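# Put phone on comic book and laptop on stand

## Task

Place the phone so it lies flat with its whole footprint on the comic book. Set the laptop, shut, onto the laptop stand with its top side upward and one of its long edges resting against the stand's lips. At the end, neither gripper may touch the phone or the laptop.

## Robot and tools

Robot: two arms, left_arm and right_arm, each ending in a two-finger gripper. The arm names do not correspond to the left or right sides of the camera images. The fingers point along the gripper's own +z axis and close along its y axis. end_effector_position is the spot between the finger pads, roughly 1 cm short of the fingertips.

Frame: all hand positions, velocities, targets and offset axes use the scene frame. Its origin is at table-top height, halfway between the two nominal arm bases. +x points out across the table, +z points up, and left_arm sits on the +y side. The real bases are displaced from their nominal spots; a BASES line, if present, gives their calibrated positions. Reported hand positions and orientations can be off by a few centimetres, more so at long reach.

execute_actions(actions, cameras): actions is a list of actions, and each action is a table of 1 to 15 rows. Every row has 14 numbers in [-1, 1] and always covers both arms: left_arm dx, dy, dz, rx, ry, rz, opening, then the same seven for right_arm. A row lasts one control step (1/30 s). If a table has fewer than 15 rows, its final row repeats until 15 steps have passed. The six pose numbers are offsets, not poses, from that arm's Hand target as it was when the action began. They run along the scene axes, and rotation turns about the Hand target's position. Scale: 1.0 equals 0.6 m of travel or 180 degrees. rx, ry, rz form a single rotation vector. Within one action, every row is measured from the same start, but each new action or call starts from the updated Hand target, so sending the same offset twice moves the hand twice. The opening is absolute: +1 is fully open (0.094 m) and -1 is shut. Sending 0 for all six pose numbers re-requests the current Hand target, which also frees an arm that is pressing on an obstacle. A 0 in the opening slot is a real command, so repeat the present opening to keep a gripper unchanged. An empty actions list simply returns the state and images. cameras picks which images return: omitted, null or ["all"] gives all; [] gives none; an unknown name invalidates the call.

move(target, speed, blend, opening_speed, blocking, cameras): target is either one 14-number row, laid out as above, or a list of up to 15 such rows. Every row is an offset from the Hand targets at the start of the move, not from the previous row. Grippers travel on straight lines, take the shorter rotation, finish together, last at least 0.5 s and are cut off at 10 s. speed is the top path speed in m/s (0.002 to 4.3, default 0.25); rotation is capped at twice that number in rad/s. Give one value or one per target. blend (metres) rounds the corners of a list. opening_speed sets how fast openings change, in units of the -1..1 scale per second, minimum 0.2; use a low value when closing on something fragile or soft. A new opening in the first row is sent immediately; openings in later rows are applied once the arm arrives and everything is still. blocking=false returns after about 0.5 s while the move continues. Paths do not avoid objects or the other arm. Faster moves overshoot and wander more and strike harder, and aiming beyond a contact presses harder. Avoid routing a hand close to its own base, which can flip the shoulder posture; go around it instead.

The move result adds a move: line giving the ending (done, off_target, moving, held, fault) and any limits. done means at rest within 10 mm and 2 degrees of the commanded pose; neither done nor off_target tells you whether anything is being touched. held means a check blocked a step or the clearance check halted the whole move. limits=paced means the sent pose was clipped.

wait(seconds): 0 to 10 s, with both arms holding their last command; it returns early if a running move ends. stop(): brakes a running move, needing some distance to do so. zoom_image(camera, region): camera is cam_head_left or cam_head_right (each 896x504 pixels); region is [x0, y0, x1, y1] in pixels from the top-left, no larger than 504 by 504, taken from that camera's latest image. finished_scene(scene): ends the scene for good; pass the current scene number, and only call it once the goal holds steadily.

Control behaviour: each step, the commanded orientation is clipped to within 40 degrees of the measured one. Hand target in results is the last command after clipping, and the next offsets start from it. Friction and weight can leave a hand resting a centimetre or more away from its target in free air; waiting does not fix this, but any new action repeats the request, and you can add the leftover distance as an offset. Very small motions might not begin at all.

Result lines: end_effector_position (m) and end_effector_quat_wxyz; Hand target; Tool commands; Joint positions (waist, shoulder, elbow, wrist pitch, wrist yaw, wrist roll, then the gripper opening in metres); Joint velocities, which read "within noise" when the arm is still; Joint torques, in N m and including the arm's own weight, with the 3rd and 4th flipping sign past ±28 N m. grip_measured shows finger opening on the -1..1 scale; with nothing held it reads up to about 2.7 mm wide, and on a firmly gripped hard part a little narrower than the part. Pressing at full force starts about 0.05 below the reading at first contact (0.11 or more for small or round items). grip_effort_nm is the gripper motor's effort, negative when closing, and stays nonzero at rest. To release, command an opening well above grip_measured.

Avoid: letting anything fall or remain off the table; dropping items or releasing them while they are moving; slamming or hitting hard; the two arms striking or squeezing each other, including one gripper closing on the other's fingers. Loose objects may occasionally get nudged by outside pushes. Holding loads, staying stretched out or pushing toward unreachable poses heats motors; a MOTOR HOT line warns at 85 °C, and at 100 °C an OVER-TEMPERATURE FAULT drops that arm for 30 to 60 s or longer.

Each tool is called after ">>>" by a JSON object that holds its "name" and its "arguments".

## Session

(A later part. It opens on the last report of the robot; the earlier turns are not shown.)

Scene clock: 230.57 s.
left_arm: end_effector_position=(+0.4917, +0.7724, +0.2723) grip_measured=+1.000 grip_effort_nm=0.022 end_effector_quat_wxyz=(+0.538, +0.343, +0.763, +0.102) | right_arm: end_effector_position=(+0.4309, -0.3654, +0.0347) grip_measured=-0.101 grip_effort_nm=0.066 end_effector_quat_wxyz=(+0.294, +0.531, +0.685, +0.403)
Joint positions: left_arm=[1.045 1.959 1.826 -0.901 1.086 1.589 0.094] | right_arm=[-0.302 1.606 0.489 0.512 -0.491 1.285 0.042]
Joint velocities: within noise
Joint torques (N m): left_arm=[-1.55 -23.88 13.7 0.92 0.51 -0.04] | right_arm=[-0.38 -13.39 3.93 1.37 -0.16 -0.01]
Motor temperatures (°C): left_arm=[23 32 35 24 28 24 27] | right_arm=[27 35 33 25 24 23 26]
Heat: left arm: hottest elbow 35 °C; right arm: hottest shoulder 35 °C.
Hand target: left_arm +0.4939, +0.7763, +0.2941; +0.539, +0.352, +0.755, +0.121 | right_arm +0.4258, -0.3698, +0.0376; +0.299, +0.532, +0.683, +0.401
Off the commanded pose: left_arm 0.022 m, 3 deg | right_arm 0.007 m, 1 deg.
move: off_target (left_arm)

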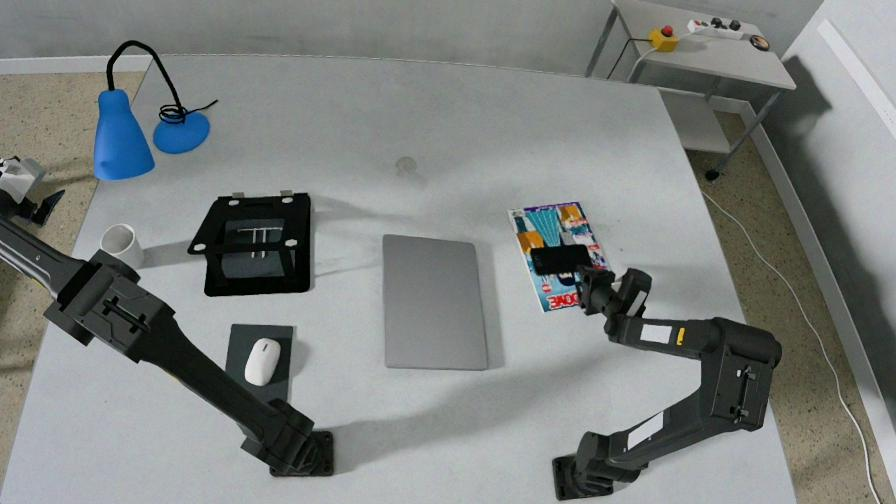

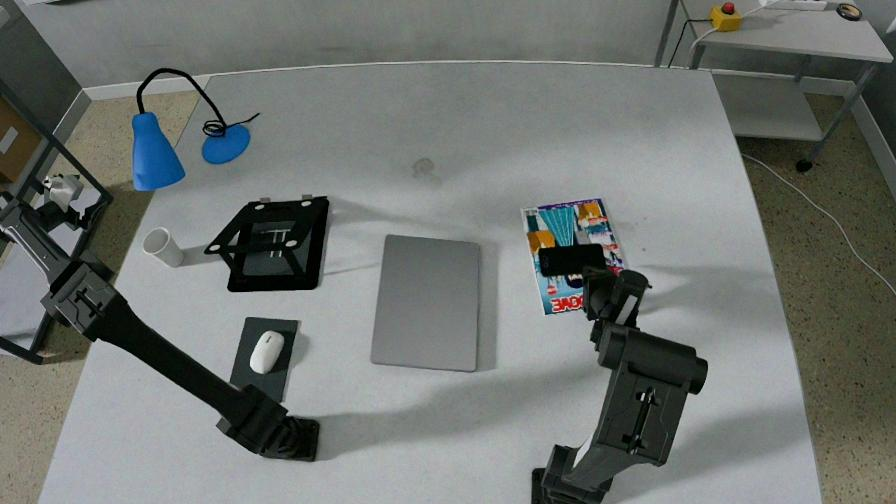

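>>> {"name": "move", "arguments": {"target": [[0,0,0,0,0,0,1,-0.03,-0.007,0.01,0,0,0,-0.1],[0,0,0,0,0,0,1,-0.2,-0.05,0.2,0,0,0,-0.1]]}}

>>> {"name": "zoom_image", "arguments": {"camera": "cam_head_left", "region": [500, 190, 640, 330]}}

>>> {"name": "zoom_image", "arguments": {"camera": "cam_head_right", "region": [510, 190, 650, 330]}}

Scene clock: 235.83 s.
left_arm: end_effector_position=(+0.4917, +0.7724, +0.2723) grip_measured=+1.000 grip_effort_nm=0.022 end_effector_quat_wxyz=(+0.538, +0.343, +0.763, +0.102) | right_arm: end_effector_position=(+0.2989, -0.3904, +0.1402) grip_measured=-0.101 grip_effort_nm=0.066 end_effector_quat_wxyz=(+0.282, +0.538, +0.685, +0.402)
Joint positions: left_arm=[1.045 1.959 1.826 -0.901 1.086 1.589 0.094] | right_arm=[-0.587 0.895 0.378 -0.239 -0.717 1.071 0.042]
Joint velocities: within noise
Joint torques (N m): left_arm=[-1.85 -24.12 13.65 1.13 0.52 -0.03] | right_arm=[-0.5 -5.13 10.76 0.73 -0.3 0.07]
Motor temperatures (°C): left_arm=[23 32 35 24 28 24 27] | right_arm=[27 34 33 25 24 23 26]
Heat: left arm: hottest elbow 35 °C; right arm: hottest shoulder 34 °C.
Hand target: left_arm +0.4939, +0.7763, +0.2941; +0.539, +0.352, +0.755, +0.121 | right_arm +0.3058, -0.3998, +0.1575; +0.299, +0.532, +0.683, +0.401
Off the commanded pose: left_arm 0.022 m, 3 deg | right_arm 0.021 m, 2 deg.
move: off_target (left_arm, right_arm)

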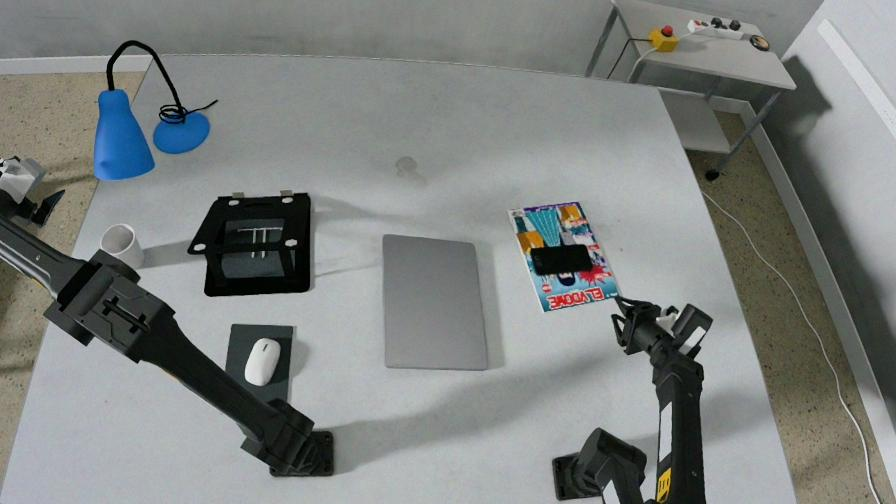

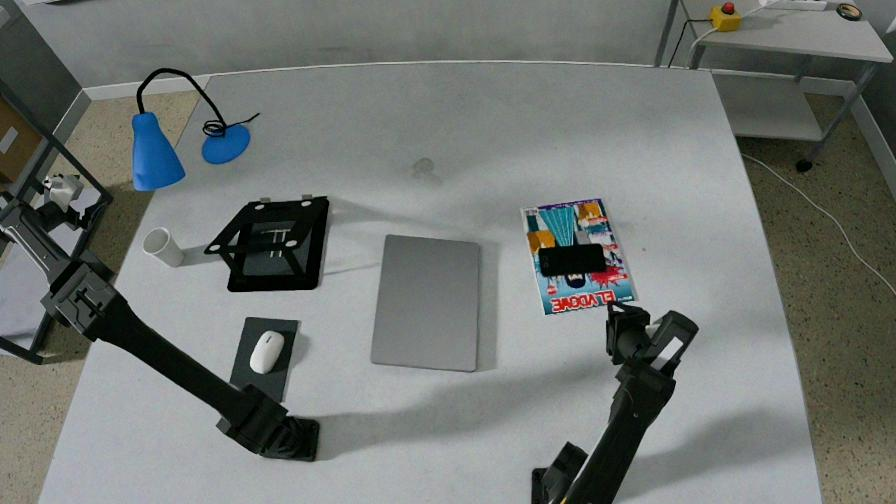

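Scaled by 3.600.

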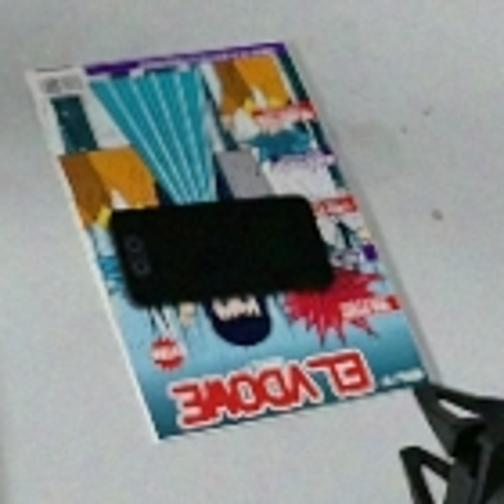

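Scaled by 3.600.

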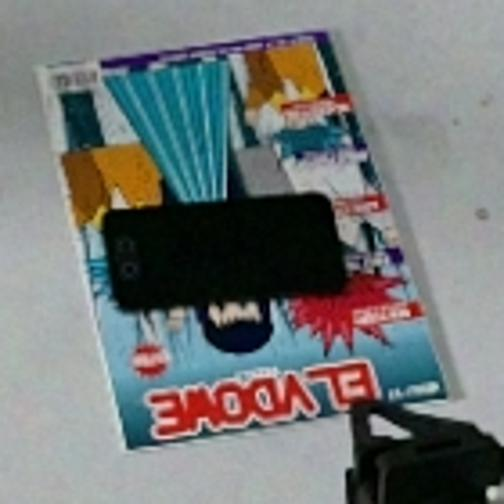

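>>> {"name": "move", "arguments": {"target": [[-0.2,-0.3,0.0,0.1,0.16,-0.1,-0.9,0.1,0.2,0.1,-0.464,-0.068,0.805,-0.9],[-0.47,-0.85,-0.13,0.203,0.321,-0.196,-0.9,0.3,0.37,0.1,-0.464,-0.068,0.805,-0.9]], "blend": [0.08,0]}}

Scene clock: 287.53 s.
left_arm: end_effector_position=(+0.2160, +0.2693, +0.2192) grip_measured=-0.898 grip_effort_nm=-0.085 end_effector_quat_wxyz=(+0.006, +0.705, +0.709, +0.005) | right_arm: end_effector_position=(+0.4693, -0.1869, +0.2075) grip_measured=-0.899 grip_effort_nm=-0.076 end_effector_quat_wxyz=(+0.010, +0.706, -0.708, -0.008)
Joint positions: left_arm=[0.119 0.785 0.834 -1.604 0.004 1.714 0.005] | right_arm=[0.235 1.704 1.59 -1.481 -0.003 -1.328 0.005]
Joint velocities: within noise
Joint torques (N m): left_arm=[-3.25 -3.43 9.7 0.09 -0.11 -0.04] | right_arm=[0.97 -16.67 12.66 -0.28 0.03 0.21]
Motor temperatures (°C): left_arm=[23 32 36 24 28 24 27] | right_arm=[27 32 40 25 24 23 26]
Heat: left arm: hottest elbow 36 °C; right arm: hottest elbow 40 °C.
Hand target: left_arm +0.2119, +0.2663, +0.2162; +0.000, +0.708, +0.707, -0.001 | right_arm +0.4858, -0.1779, +0.2175; +0.000, +0.707, -0.707, -0.001
Off the commanded pose: left_arm 0.006 m, 1 deg | right_arm 0.021 m, 1 deg.
move: off_target (right_arm)

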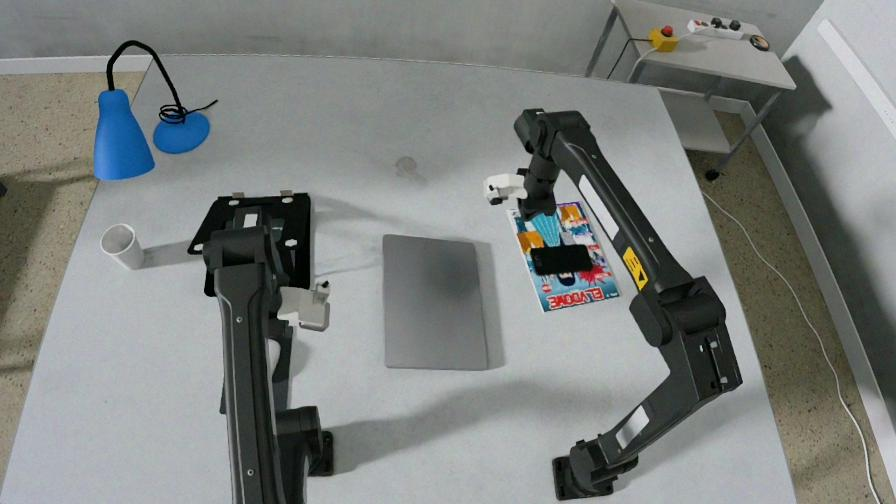

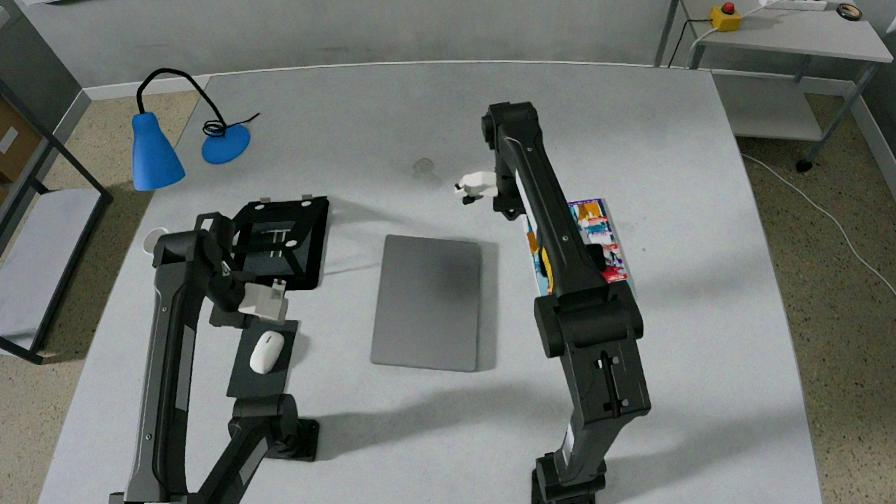

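>>> {"name": "zoom_image", "arguments": {"camera": "cam_head_left", "region": [180, 180, 360, 400]}}

>>> {"name": "zoom_image", "arguments": {"camera": "cam_head_left", "region": [460, 90, 640, 270]}}

>>> {"name": "zoom_image", "arguments": {"camera": "cam_head_right", "region": [160, 180, 340, 400]}}

Scaled by 2.291.

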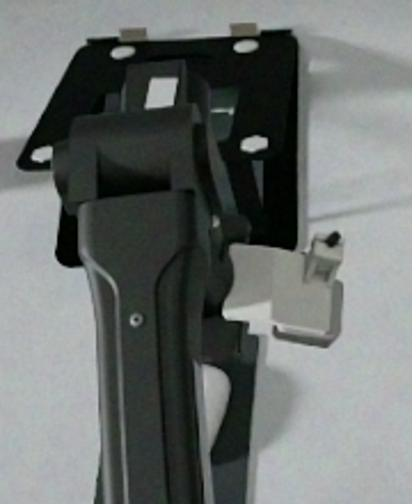

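Scaled by 2.800.

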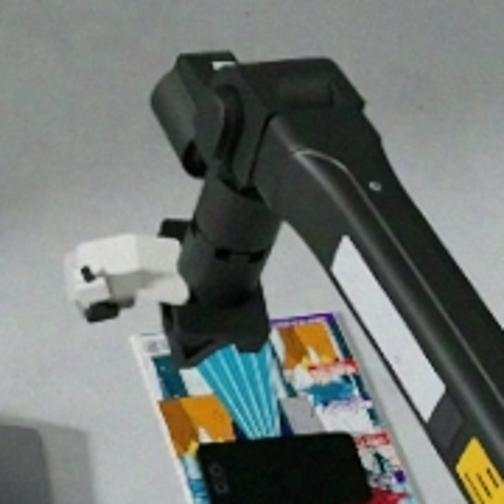

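Scaled by 2.291.

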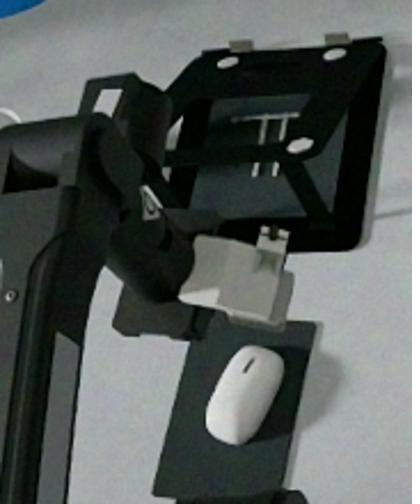

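>>> {"name": "move", "arguments": {"target": [[-0.02,-0.11,-0.1,0,0,0,-0.9,0.017,0.088,-0.1,0,0,0,-0.9],[-0.02,-0.11,-0.277,0,0,0,-0.9,0.017,0.088,-0.28,0,0,0,-0.9]], "blend": [0.03,0]}}

>>> {"name": "zoom_image", "arguments": {"camera": "cam_head_left", "region": [220, 200, 400, 400]}}

>>> {"name": "zoom_image", "arguments": {"camera": "cam_head_left", "region": [440, 130, 620, 310]}}

>>> {"name": "zoom_image", "arguments": {"camera": "cam_head_right", "region": [220, 200, 400, 400]}}

>>> {"name": "zoom_image", "arguments": {"camera": "cam_head_right", "region": [440, 130, 620, 310]}}

Scene clock: 307.47 s.
left_arm: end_effector_position=(+0.2015, +0.2021, +0.0547) grip_measured=-0.898 grip_effort_nm=-0.081 end_effector_quat_wxyz=(+0.004, +0.705, +0.709, +0.000) | right_arm: end_effector_position=(+0.4963, -0.1266, +0.0590) grip_measured=-0.899 grip_effort_nm=-0.081 end_effector_quat_wxyz=(-0.004, +0.709, -0.706, +0.001)
Joint positions: left_arm=[-0.256 0.867 0.427 -1.125 0.004 1.339 0.005] | right_arm=[0.33 1.899 1.461 -1.124 -0.002 -1.24 0.005]
Joint velocities: within noise
Joint torques (N m): left_arm=[-2.37 -1.2 8.7 0.75 -0.08 -0.05] | right_arm=[0.67 -19.96 7.25 0.53 0.03 0.2]
Motor temperatures (°C): left_arm=[23 30 35 24 27 24 27] | right_arm=[27 33 42 25 24 23 25]
Heat: left arm: hottest elbow 35 °C; right arm: hottest elbow 42 °C.
Hand target: left_arm +0.1998, +0.2002, +0.0499; +0.000, +0.707, +0.707, -0.001 | right_arm +0.4961, -0.1250, +0.0495; +0.000, +0.707, -0.707, +0.000
Off the commanded pose: left_arm 0.005 m, 1 deg | right_arm 0.010 m, 1 deg.
move: done

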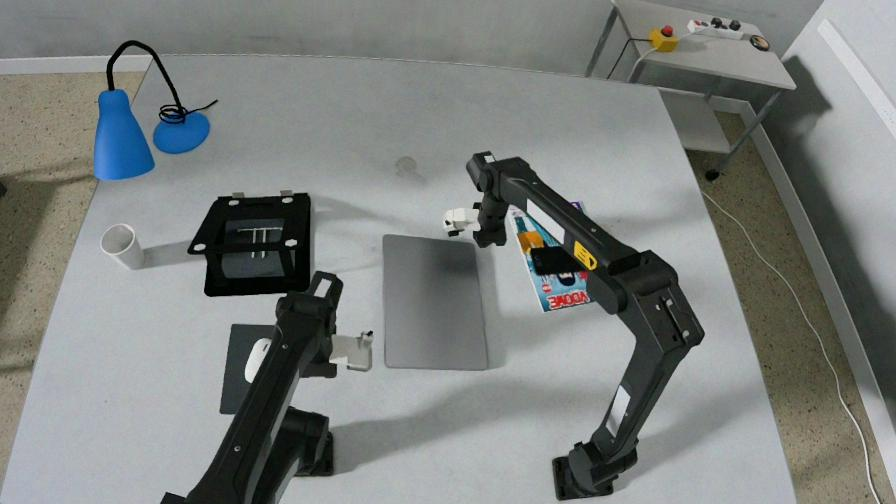

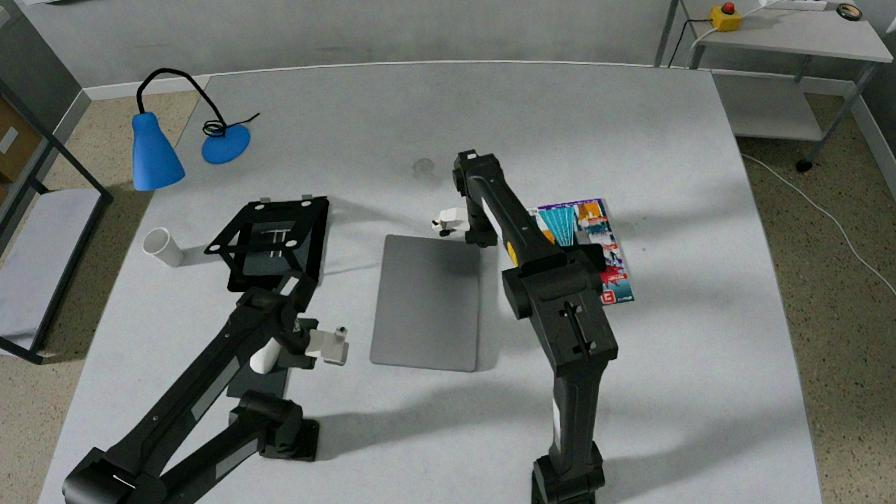

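Scaled by 2.520.

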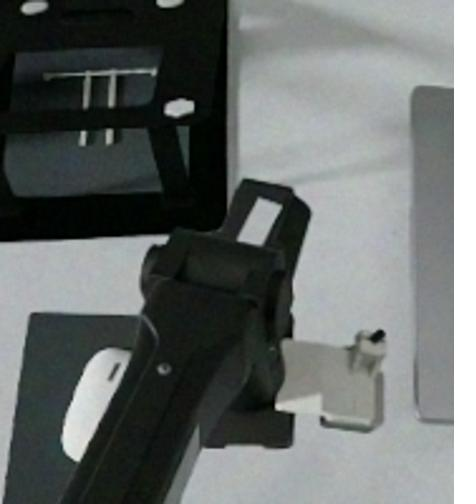

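Scaled by 2.800.

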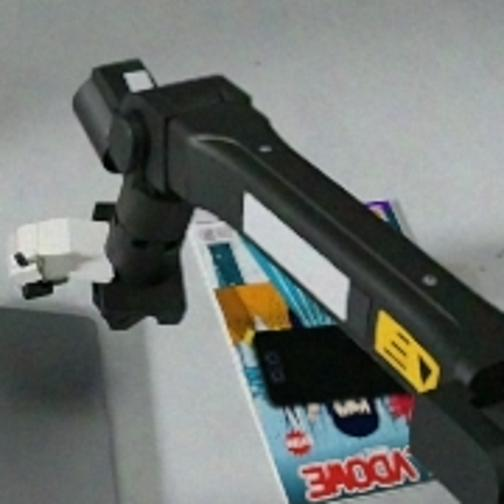

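Scaled by 2.520.

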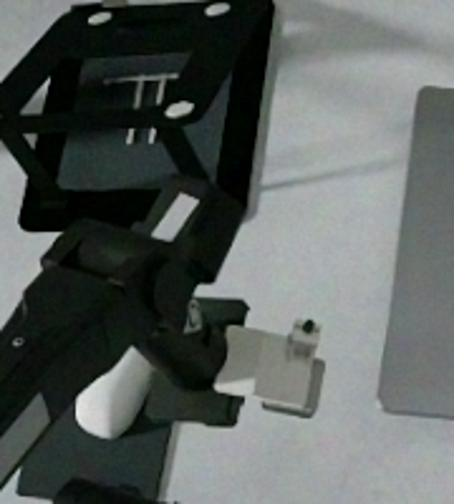

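Scaled by 2.800.

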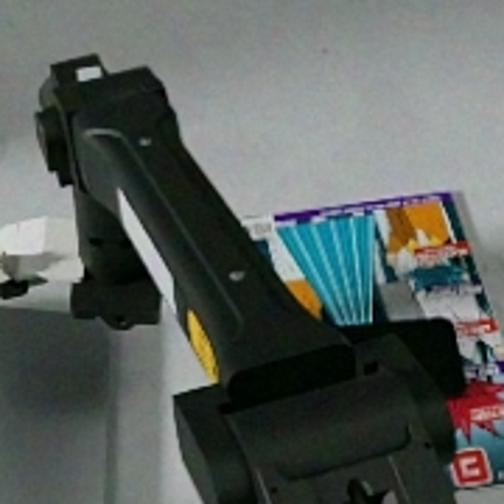

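>>> {"name": "move", "arguments": {"target": [0,0,-0.055,0,0,0,-0.9,0,0,-0.06,0,0,0,-0.9], "speed": 0.1}}

>>> {"name": "zoom_image", "arguments": {"camera": "cam_head_left", "region": [280, 200, 540, 400]}}

>>> {"name": "zoom_image", "arguments": {"camera": "cam_head_right", "region": [280, 200, 540, 400]}}

Scene clock: 313.80 s.
left_arm: end_effector_position=(+0.2025, +0.2019, +0.0217) grip_measured=-0.898 grip_effort_nm=-0.081 end_effector_quat_wxyz=(+0.004, +0.705, +0.709, +0.000) | right_arm: end_effector_position=(+0.5000, -0.1253, +0.0300) grip_measured=-0.899 grip_effort_nm=-0.076 end_effector_quat_wxyz=(-0.011, +0.709, -0.706, +0.004)
Joint positions: left_arm=[-0.256 0.949 0.365 -0.981 0.004 1.338 0.005] | right_arm=[0.33 1.934 1.43 -1.044 -0.002 -1.24 0.005]
Joint velocities: within noise
Joint torques (N m): left_arm=[-2.55 -3.02 7.65 0.64 -0.05 -0.04] | right_arm=[0.73 -19.02 6.61 0.47 0.03 0.22]
Motor temperatures (°C): left_arm=[23 30 35 24 27 24 27] | right_arm=[27 34 41 25 24 23 25]
Heat: left arm: hottest elbow 35 °C; right arm: hottest elbow 41 °C.
Hand target: left_arm +0.1999, +0.2003, +0.0170; +0.000, +0.707, +0.707, -0.001 | right_arm +0.4962, -0.1250, +0.0136; +0.000, +0.707, -0.707, +0.000
Off the commanded pose: left_arm 0.006 m, 1 deg | right_arm 0.017 m, 1 deg.
move: off_target (right_arm)

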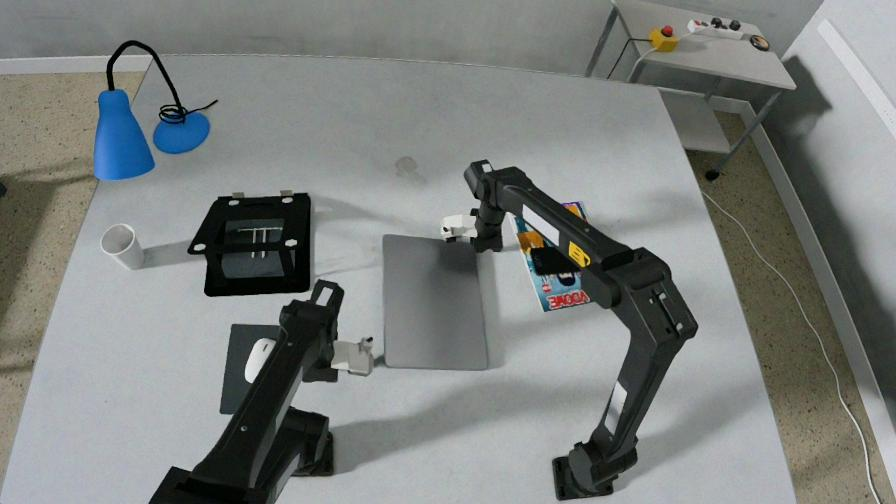

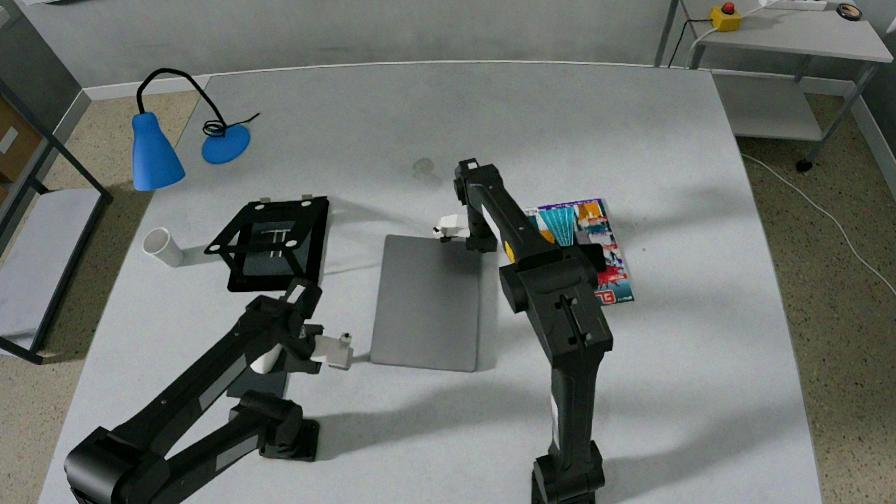

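Scaled by 1.938.

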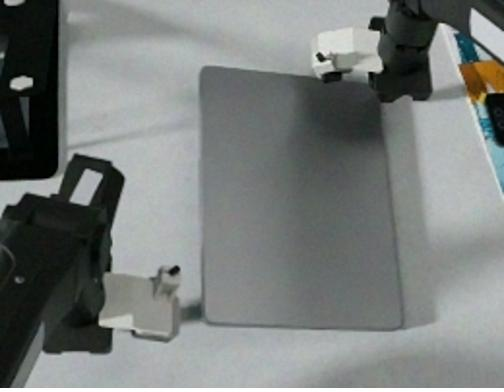

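Scaled by 1.938.

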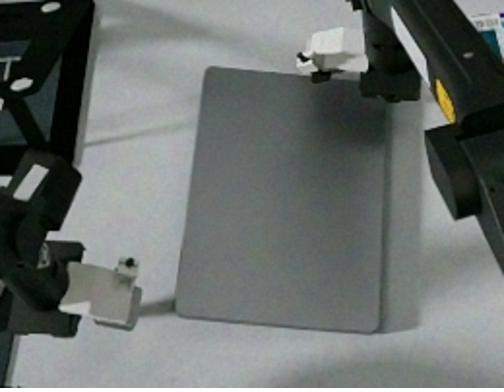

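>>> {"name": "move", "arguments": {"target": [[0.12,0,0.02,0,0,0,-0.9,0,0,0.0,0,0,0,-0.9],[0.12,-0.12,0,0,0,0,-0.9,0,0,0,0,0,0,-0.9]], "speed": 0.1}}

>>> {"name": "zoom_image", "arguments": {"camera": "cam_head_left", "region": [280, 200, 540, 400]}}

>>> {"name": "zoom_image", "arguments": {"camera": "cam_head_right", "region": [280, 200, 540, 400]}}

Scene clock: 330.23 s.
left_arm: end_effector_position=(+0.2482, +0.1431, +0.0092) grip_measured=-0.898 grip_effort_nm=-0.071 end_effector_quat_wxyz=(-0.022, +0.705, +0.709, -0.011) | right_arm: end_effector_position=(+0.5000, -0.1253, +0.0300) grip_measured=-0.899 grip_effort_nm=-0.071 end_effector_quat_wxyz=(-0.011, +0.709, -0.706, +0.004)
Joint positions: left_arm=[-0.453 1.254 0.517 -0.882 0.004 1.141 0.005] | right_arm=[0.33 1.934 1.43 -1.044 -0.002 -1.24 0.005]
Joint velocities: within noise
Joint torques (N m): left_arm=[-1.55 -5.89 12.11 0.66 -0.02 -0.06] | right_arm=[0.62 -19.37 6.57 0.49 0.03 0.22]
Motor temperatures (°C): left_arm=[23 29 35 24 27 24 27] | right_arm=[27 33 39 25 24 23 25]
Heat: left arm: hottest elbow 35 °C; right arm: hottest elbow 39 °C.
Hand target: left_arm +0.2718, +0.1282, +0.0170; +0.000, +0.707, +0.707, -0.001 | right_arm +0.4962, -0.1250, +0.0136; +0.000, +0.707, -0.707, +0.000
Off the commanded pose: left_arm 0.029 m, 3 deg | right_arm 0.017 m, 1 deg.
move: off_target (left_arm, right_arm)

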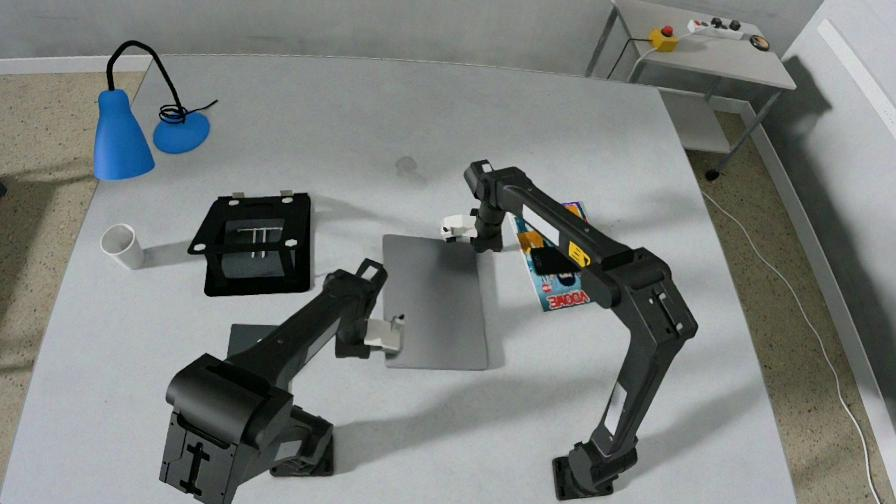

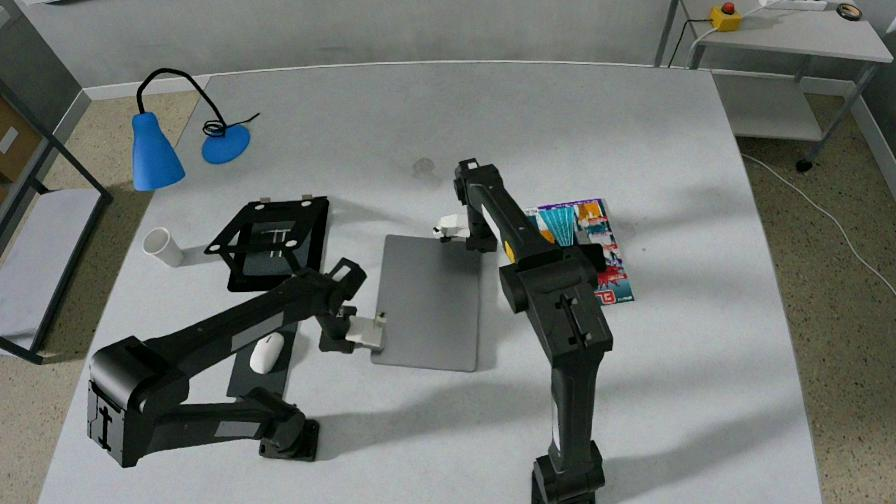

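Scaled by 1.938.

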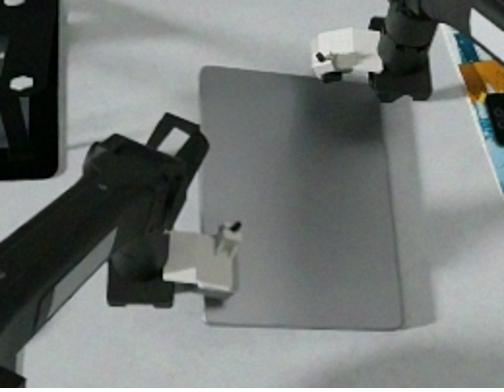

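Scaled by 1.938.

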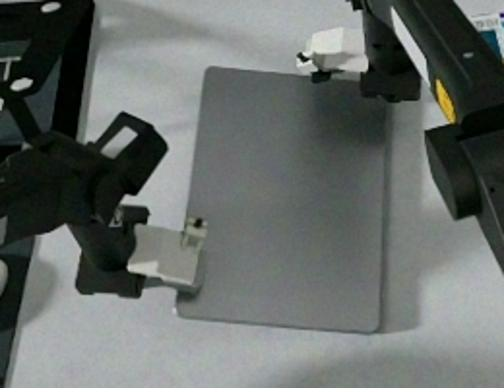

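>>> {"name": "move", "arguments": {"target": [[0.0,-0.11,0.02,0,0,0,-0.9,0.03,0.09,0.0,0,0,0,-0.9]], "speed": 0.08}}

>>> {"name": "zoom_image", "arguments": {"camera": "cam_head_left", "region": [280, 200, 540, 400]}}

>>> {"name": "zoom_image", "arguments": {"camera": "cam_head_right", "region": [280, 200, 540, 400]}}

Scene clock: 334.83 s.
left_arm: end_effector_position=(+0.2508, +0.0832, +0.0150) grip_measured=-0.898 grip_effort_nm=-0.066 end_effector_quat_wxyz=(-0.022, +0.705, +0.709, -0.005) | right_arm: end_effector_position=(+0.5127, -0.0971, +0.0238) grip_measured=-0.899 grip_effort_nm=-0.061 end_effector_quat_wxyz=(-0.004, +0.697, -0.717, +0.009)
Joint positions: left_arm=[-0.652 1.33 0.603 -0.889 0.003 0.941 0.005] | right_arm=[0.373 1.996 1.511 -1.071 0.014 -1.164 0.005]
Joint velocities: within noise
Joint torques (N m): left_arm=[-3.02 -7.06 13.7 0.14 0.04 -0.05] | right_arm=[2.96 -18.73 10.4 -0.34 -0.52 0.2]
Motor temperatures (°C): left_arm=[23 28 35 24 27 24 27] | right_arm=[27 33 39 25 24 23 25]
Heat: left arm: hottest elbow 35 °C; right arm: hottest elbow 39 °C.
Hand target: left_arm +0.2719, +0.0622, +0.0290; +0.000, +0.707, +0.707, -0.001 | right_arm +0.5141, -0.0710, +0.0136; +0.000, +0.707, -0.707, +0.000
Off the commanded pose: left_arm 0.033 m, 3 deg | right_arm 0.028 m, 2 deg.
move: off_target (left_arm, right_arm)

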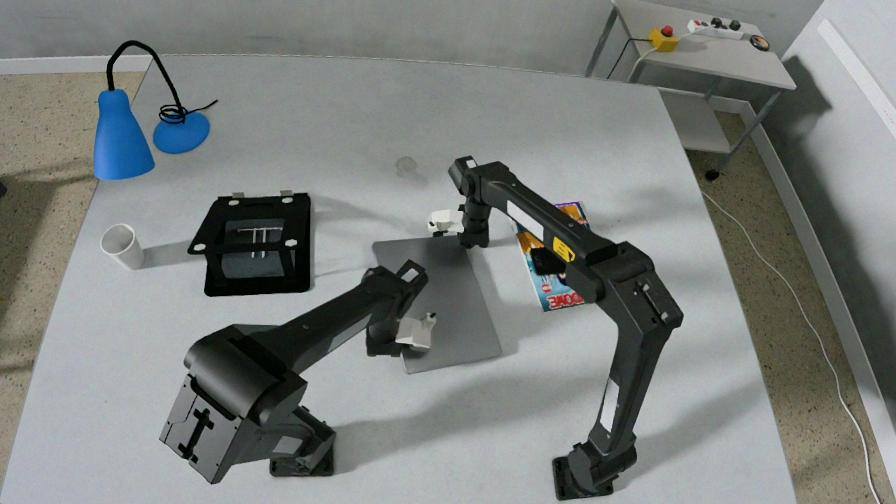

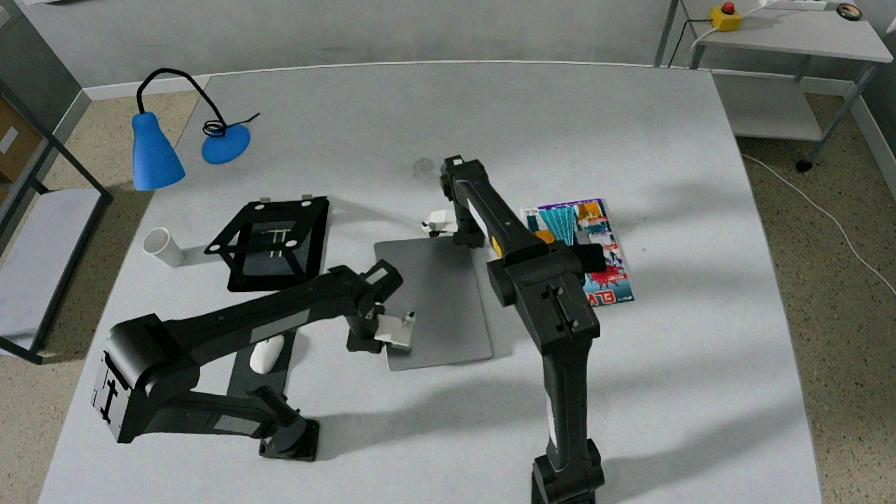

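Scaled by 1.938.

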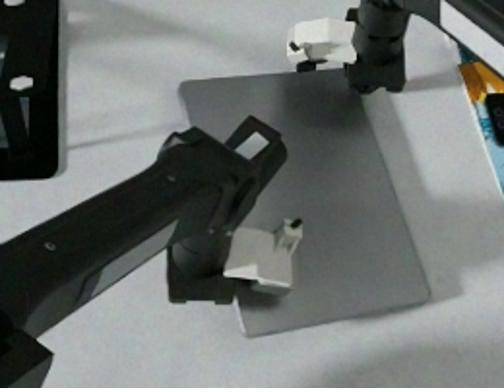

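Scaled by 1.938.

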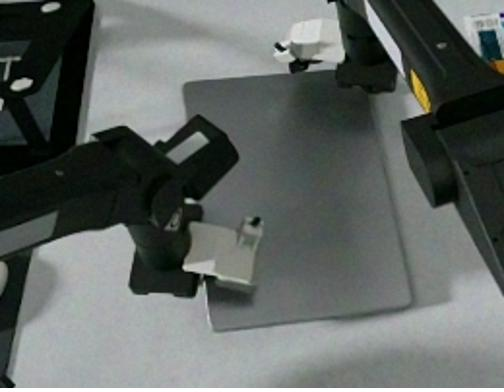

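>>> {"name": "move", "arguments": {"target": [[-0.03,-0.14,0.0,0,0,0,-0.9,0.02,0.14,0.0,0,0,0,-0.9]], "speed": 0.08}}

>>> {"name": "zoom_image", "arguments": {"camera": "cam_head_left", "region": [280, 200, 540, 400]}}

>>> {"name": "zoom_image", "arguments": {"camera": "cam_head_right", "region": [280, 200, 540, 400]}}

Scene clock: 339.93 s.
left_arm: end_effector_position=(+0.2370, +0.0036, +0.0155) grip_measured=-0.898 grip_effort_nm=-0.071 end_effector_quat_wxyz=(-0.024, +0.707, +0.707, +0.000) | right_arm: end_effector_position=(+0.5392, -0.0101, +0.0354) grip_measured=-0.899 grip_effort_nm=-0.037 end_effector_quat_wxyz=(-0.023, +0.696, -0.718, +0.016)
Joint positions: left_arm=[-0.884 1.446 0.72 -0.893 0.003 0.715 0.005] | right_arm=[0.485 2.107 1.73 -1.14 0.018 -1.05 0.005]
Joint velocities: within noise
Joint torques (N m): left_arm=[-1.96 -9.7 13.79 0.16 -0.05 -0.08] | right_arm=[2.96 -20.6 9.87 -0.84 -0.63 0.21]
Motor temperatures (°C): left_arm=[23 28 35 24 27 24 27] | right_arm=[27 34 39 25 24 23 25]
Heat: left arm: hottest elbow 35 °C; right arm: hottest elbow 39 °C.
Hand target: left_arm +0.2540, -0.0217, +0.0290; +0.000, +0.707, +0.707, -0.001 | right_arm +0.5261, +0.0130, +0.0135; +0.000, +0.707, -0.707, +0.000
Off the commanded pose: left_arm 0.033 m, 3 deg | right_arm 0.034 m, 4 deg.
move: off_target (left_arm, right_arm)

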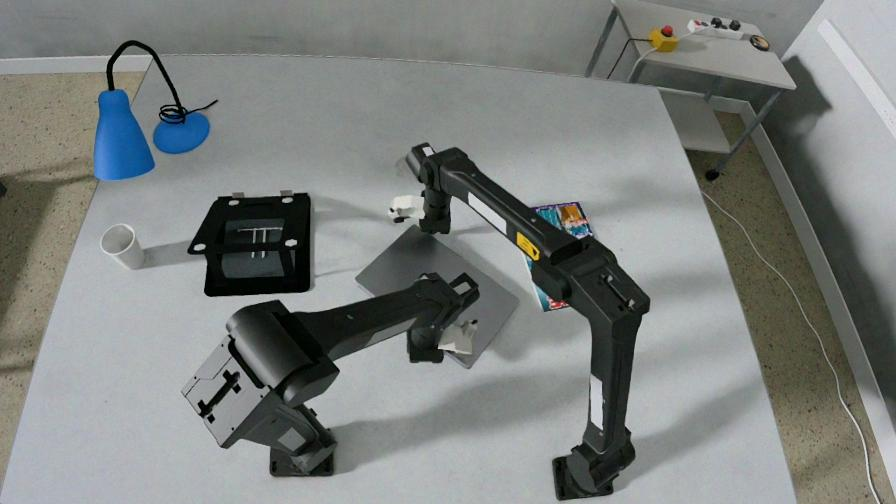

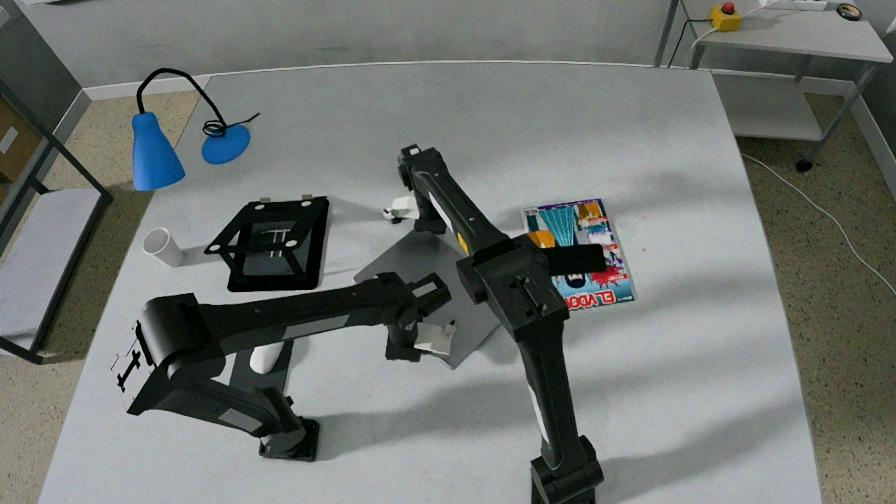

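Scaled by 1.938.

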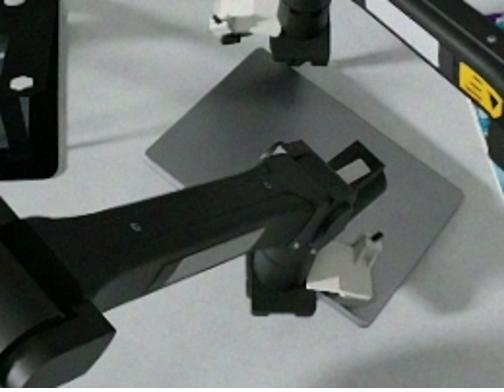

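Scaled by 1.938.

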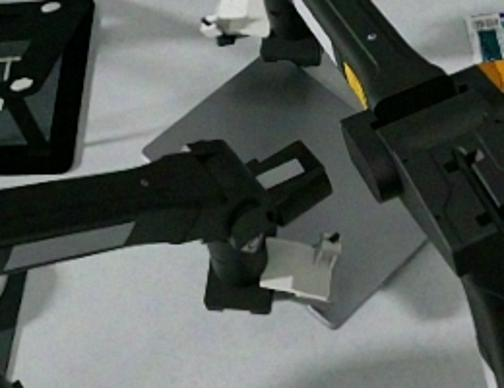

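>>> {"name": "move", "arguments": {"target": [[-0.04,0.05,0.01,0,0,0,-0.9,0.03,-0.05,0.01,0,0,0,-0.9],[-0.03,0.4,0.2,0,0,0,-0.9,-0.1,-0.3,0.2,0,0,0,-0.9],[0.25,0.4,0.22,0,0,0,-0.9,-0.55,-0.35,0.22,0,0,0,-0.9],[0.617,0.036,0.22,0,0,0,-0.9,-0.568,-0.02,0.22,0,0,0,-0.9]], "blend": [0.01,0.05,0.05,0]}}

>>> {"name": "zoom_image", "arguments": {"camera": "cam_head_left", "region": [280, 160, 540, 420]}}

>>> {"name": "zoom_image", "arguments": {"camera": "cam_head_right", "region": [280, 160, 540, 420]}}

Scene clock: 355.83 s.
left_arm: end_effector_position=(+0.6082, +0.0103, +0.1428) grip_measured=-0.898 grip_effort_nm=-0.071 end_effector_quat_wxyz=(-0.020, +0.708, +0.706, -0.011) | right_arm: end_effector_position=(+0.1738, -0.0212, +0.1321) grip_measured=-0.899 grip_effort_nm=-0.042 end_effector_quat_wxyz=(+0.022, +0.706, -0.708, +0.002)
Joint positions: left_arm=[-0.409 2.043 1.916 -1.489 0.005 1.193 0.005] | right_arm=[0.952 1.354 0.986 -1.247 -0.003 -0.611 0.005]
Joint velocities: within noise
Joint torques (N m): left_arm=[-2.14 -22.24 16.75 -0.36 -0.05 -0.05] | right_arm=[1.26 -10.23 11.89 0.25 0.06 0.21]
Motor temperatures (°C): left_arm=[23 28 36 24 27 24 27] | right_arm=[27 34 39 25 24 23 25]
Heat: left arm: hottest elbow 36 °C; right arm: hottest elbow 39 °C.
Hand target: left_arm +0.6242, -0.0003, +0.1610; +0.000, +0.708, +0.707, -0.001 | right_arm +0.1853, +0.0011, +0.1455; +0.000, +0.707, -0.707, +0.000
Off the commanded pose: left_arm 0.026 m, 3 deg | right_arm 0.028 m, 3 deg.
move: off_target (left_arm, right_arm)

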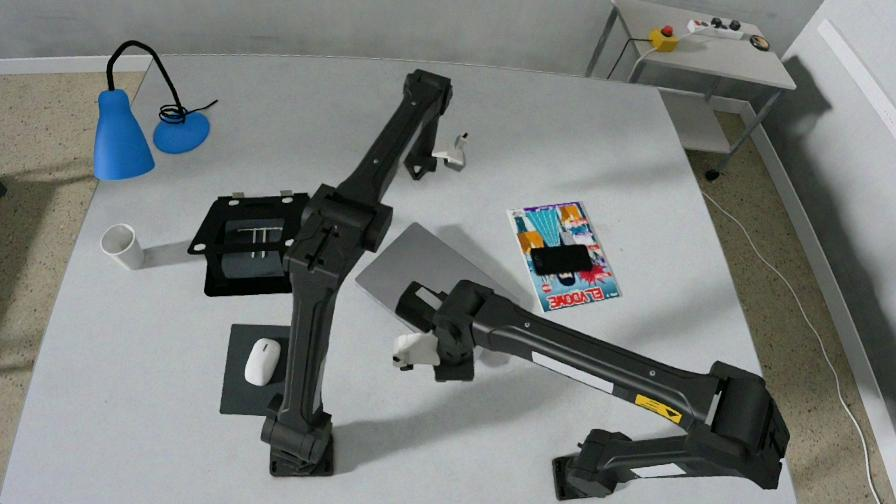

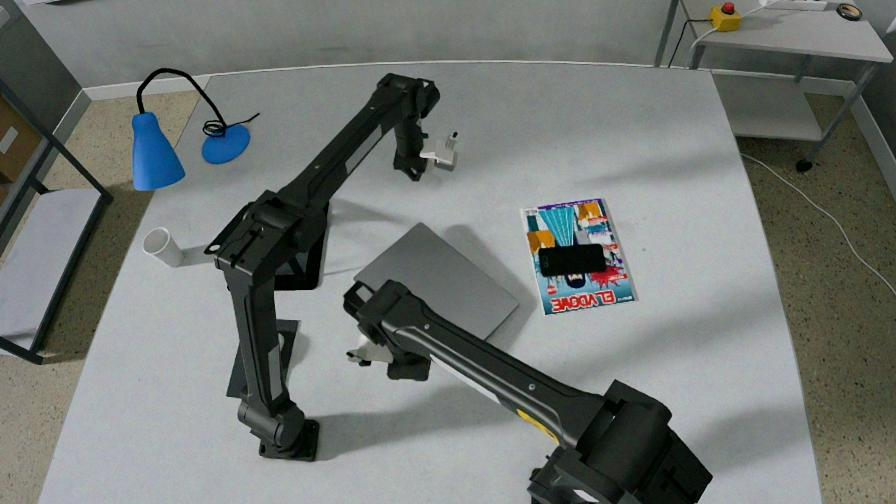

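Scaled by 1.938.

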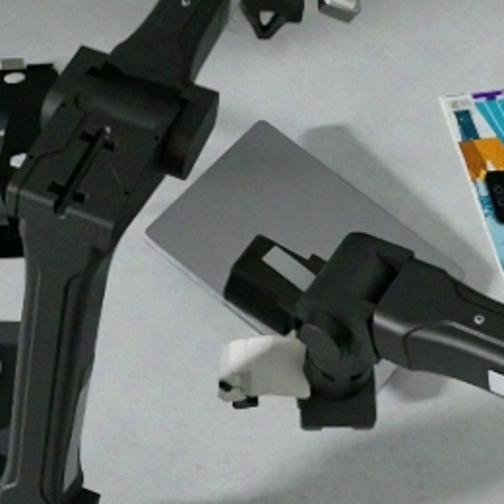

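Scaled by 1.938.

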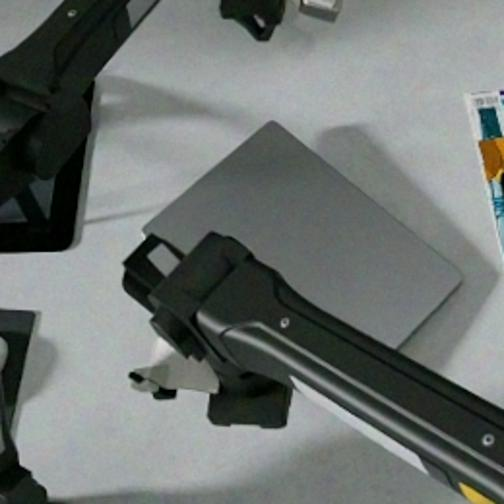

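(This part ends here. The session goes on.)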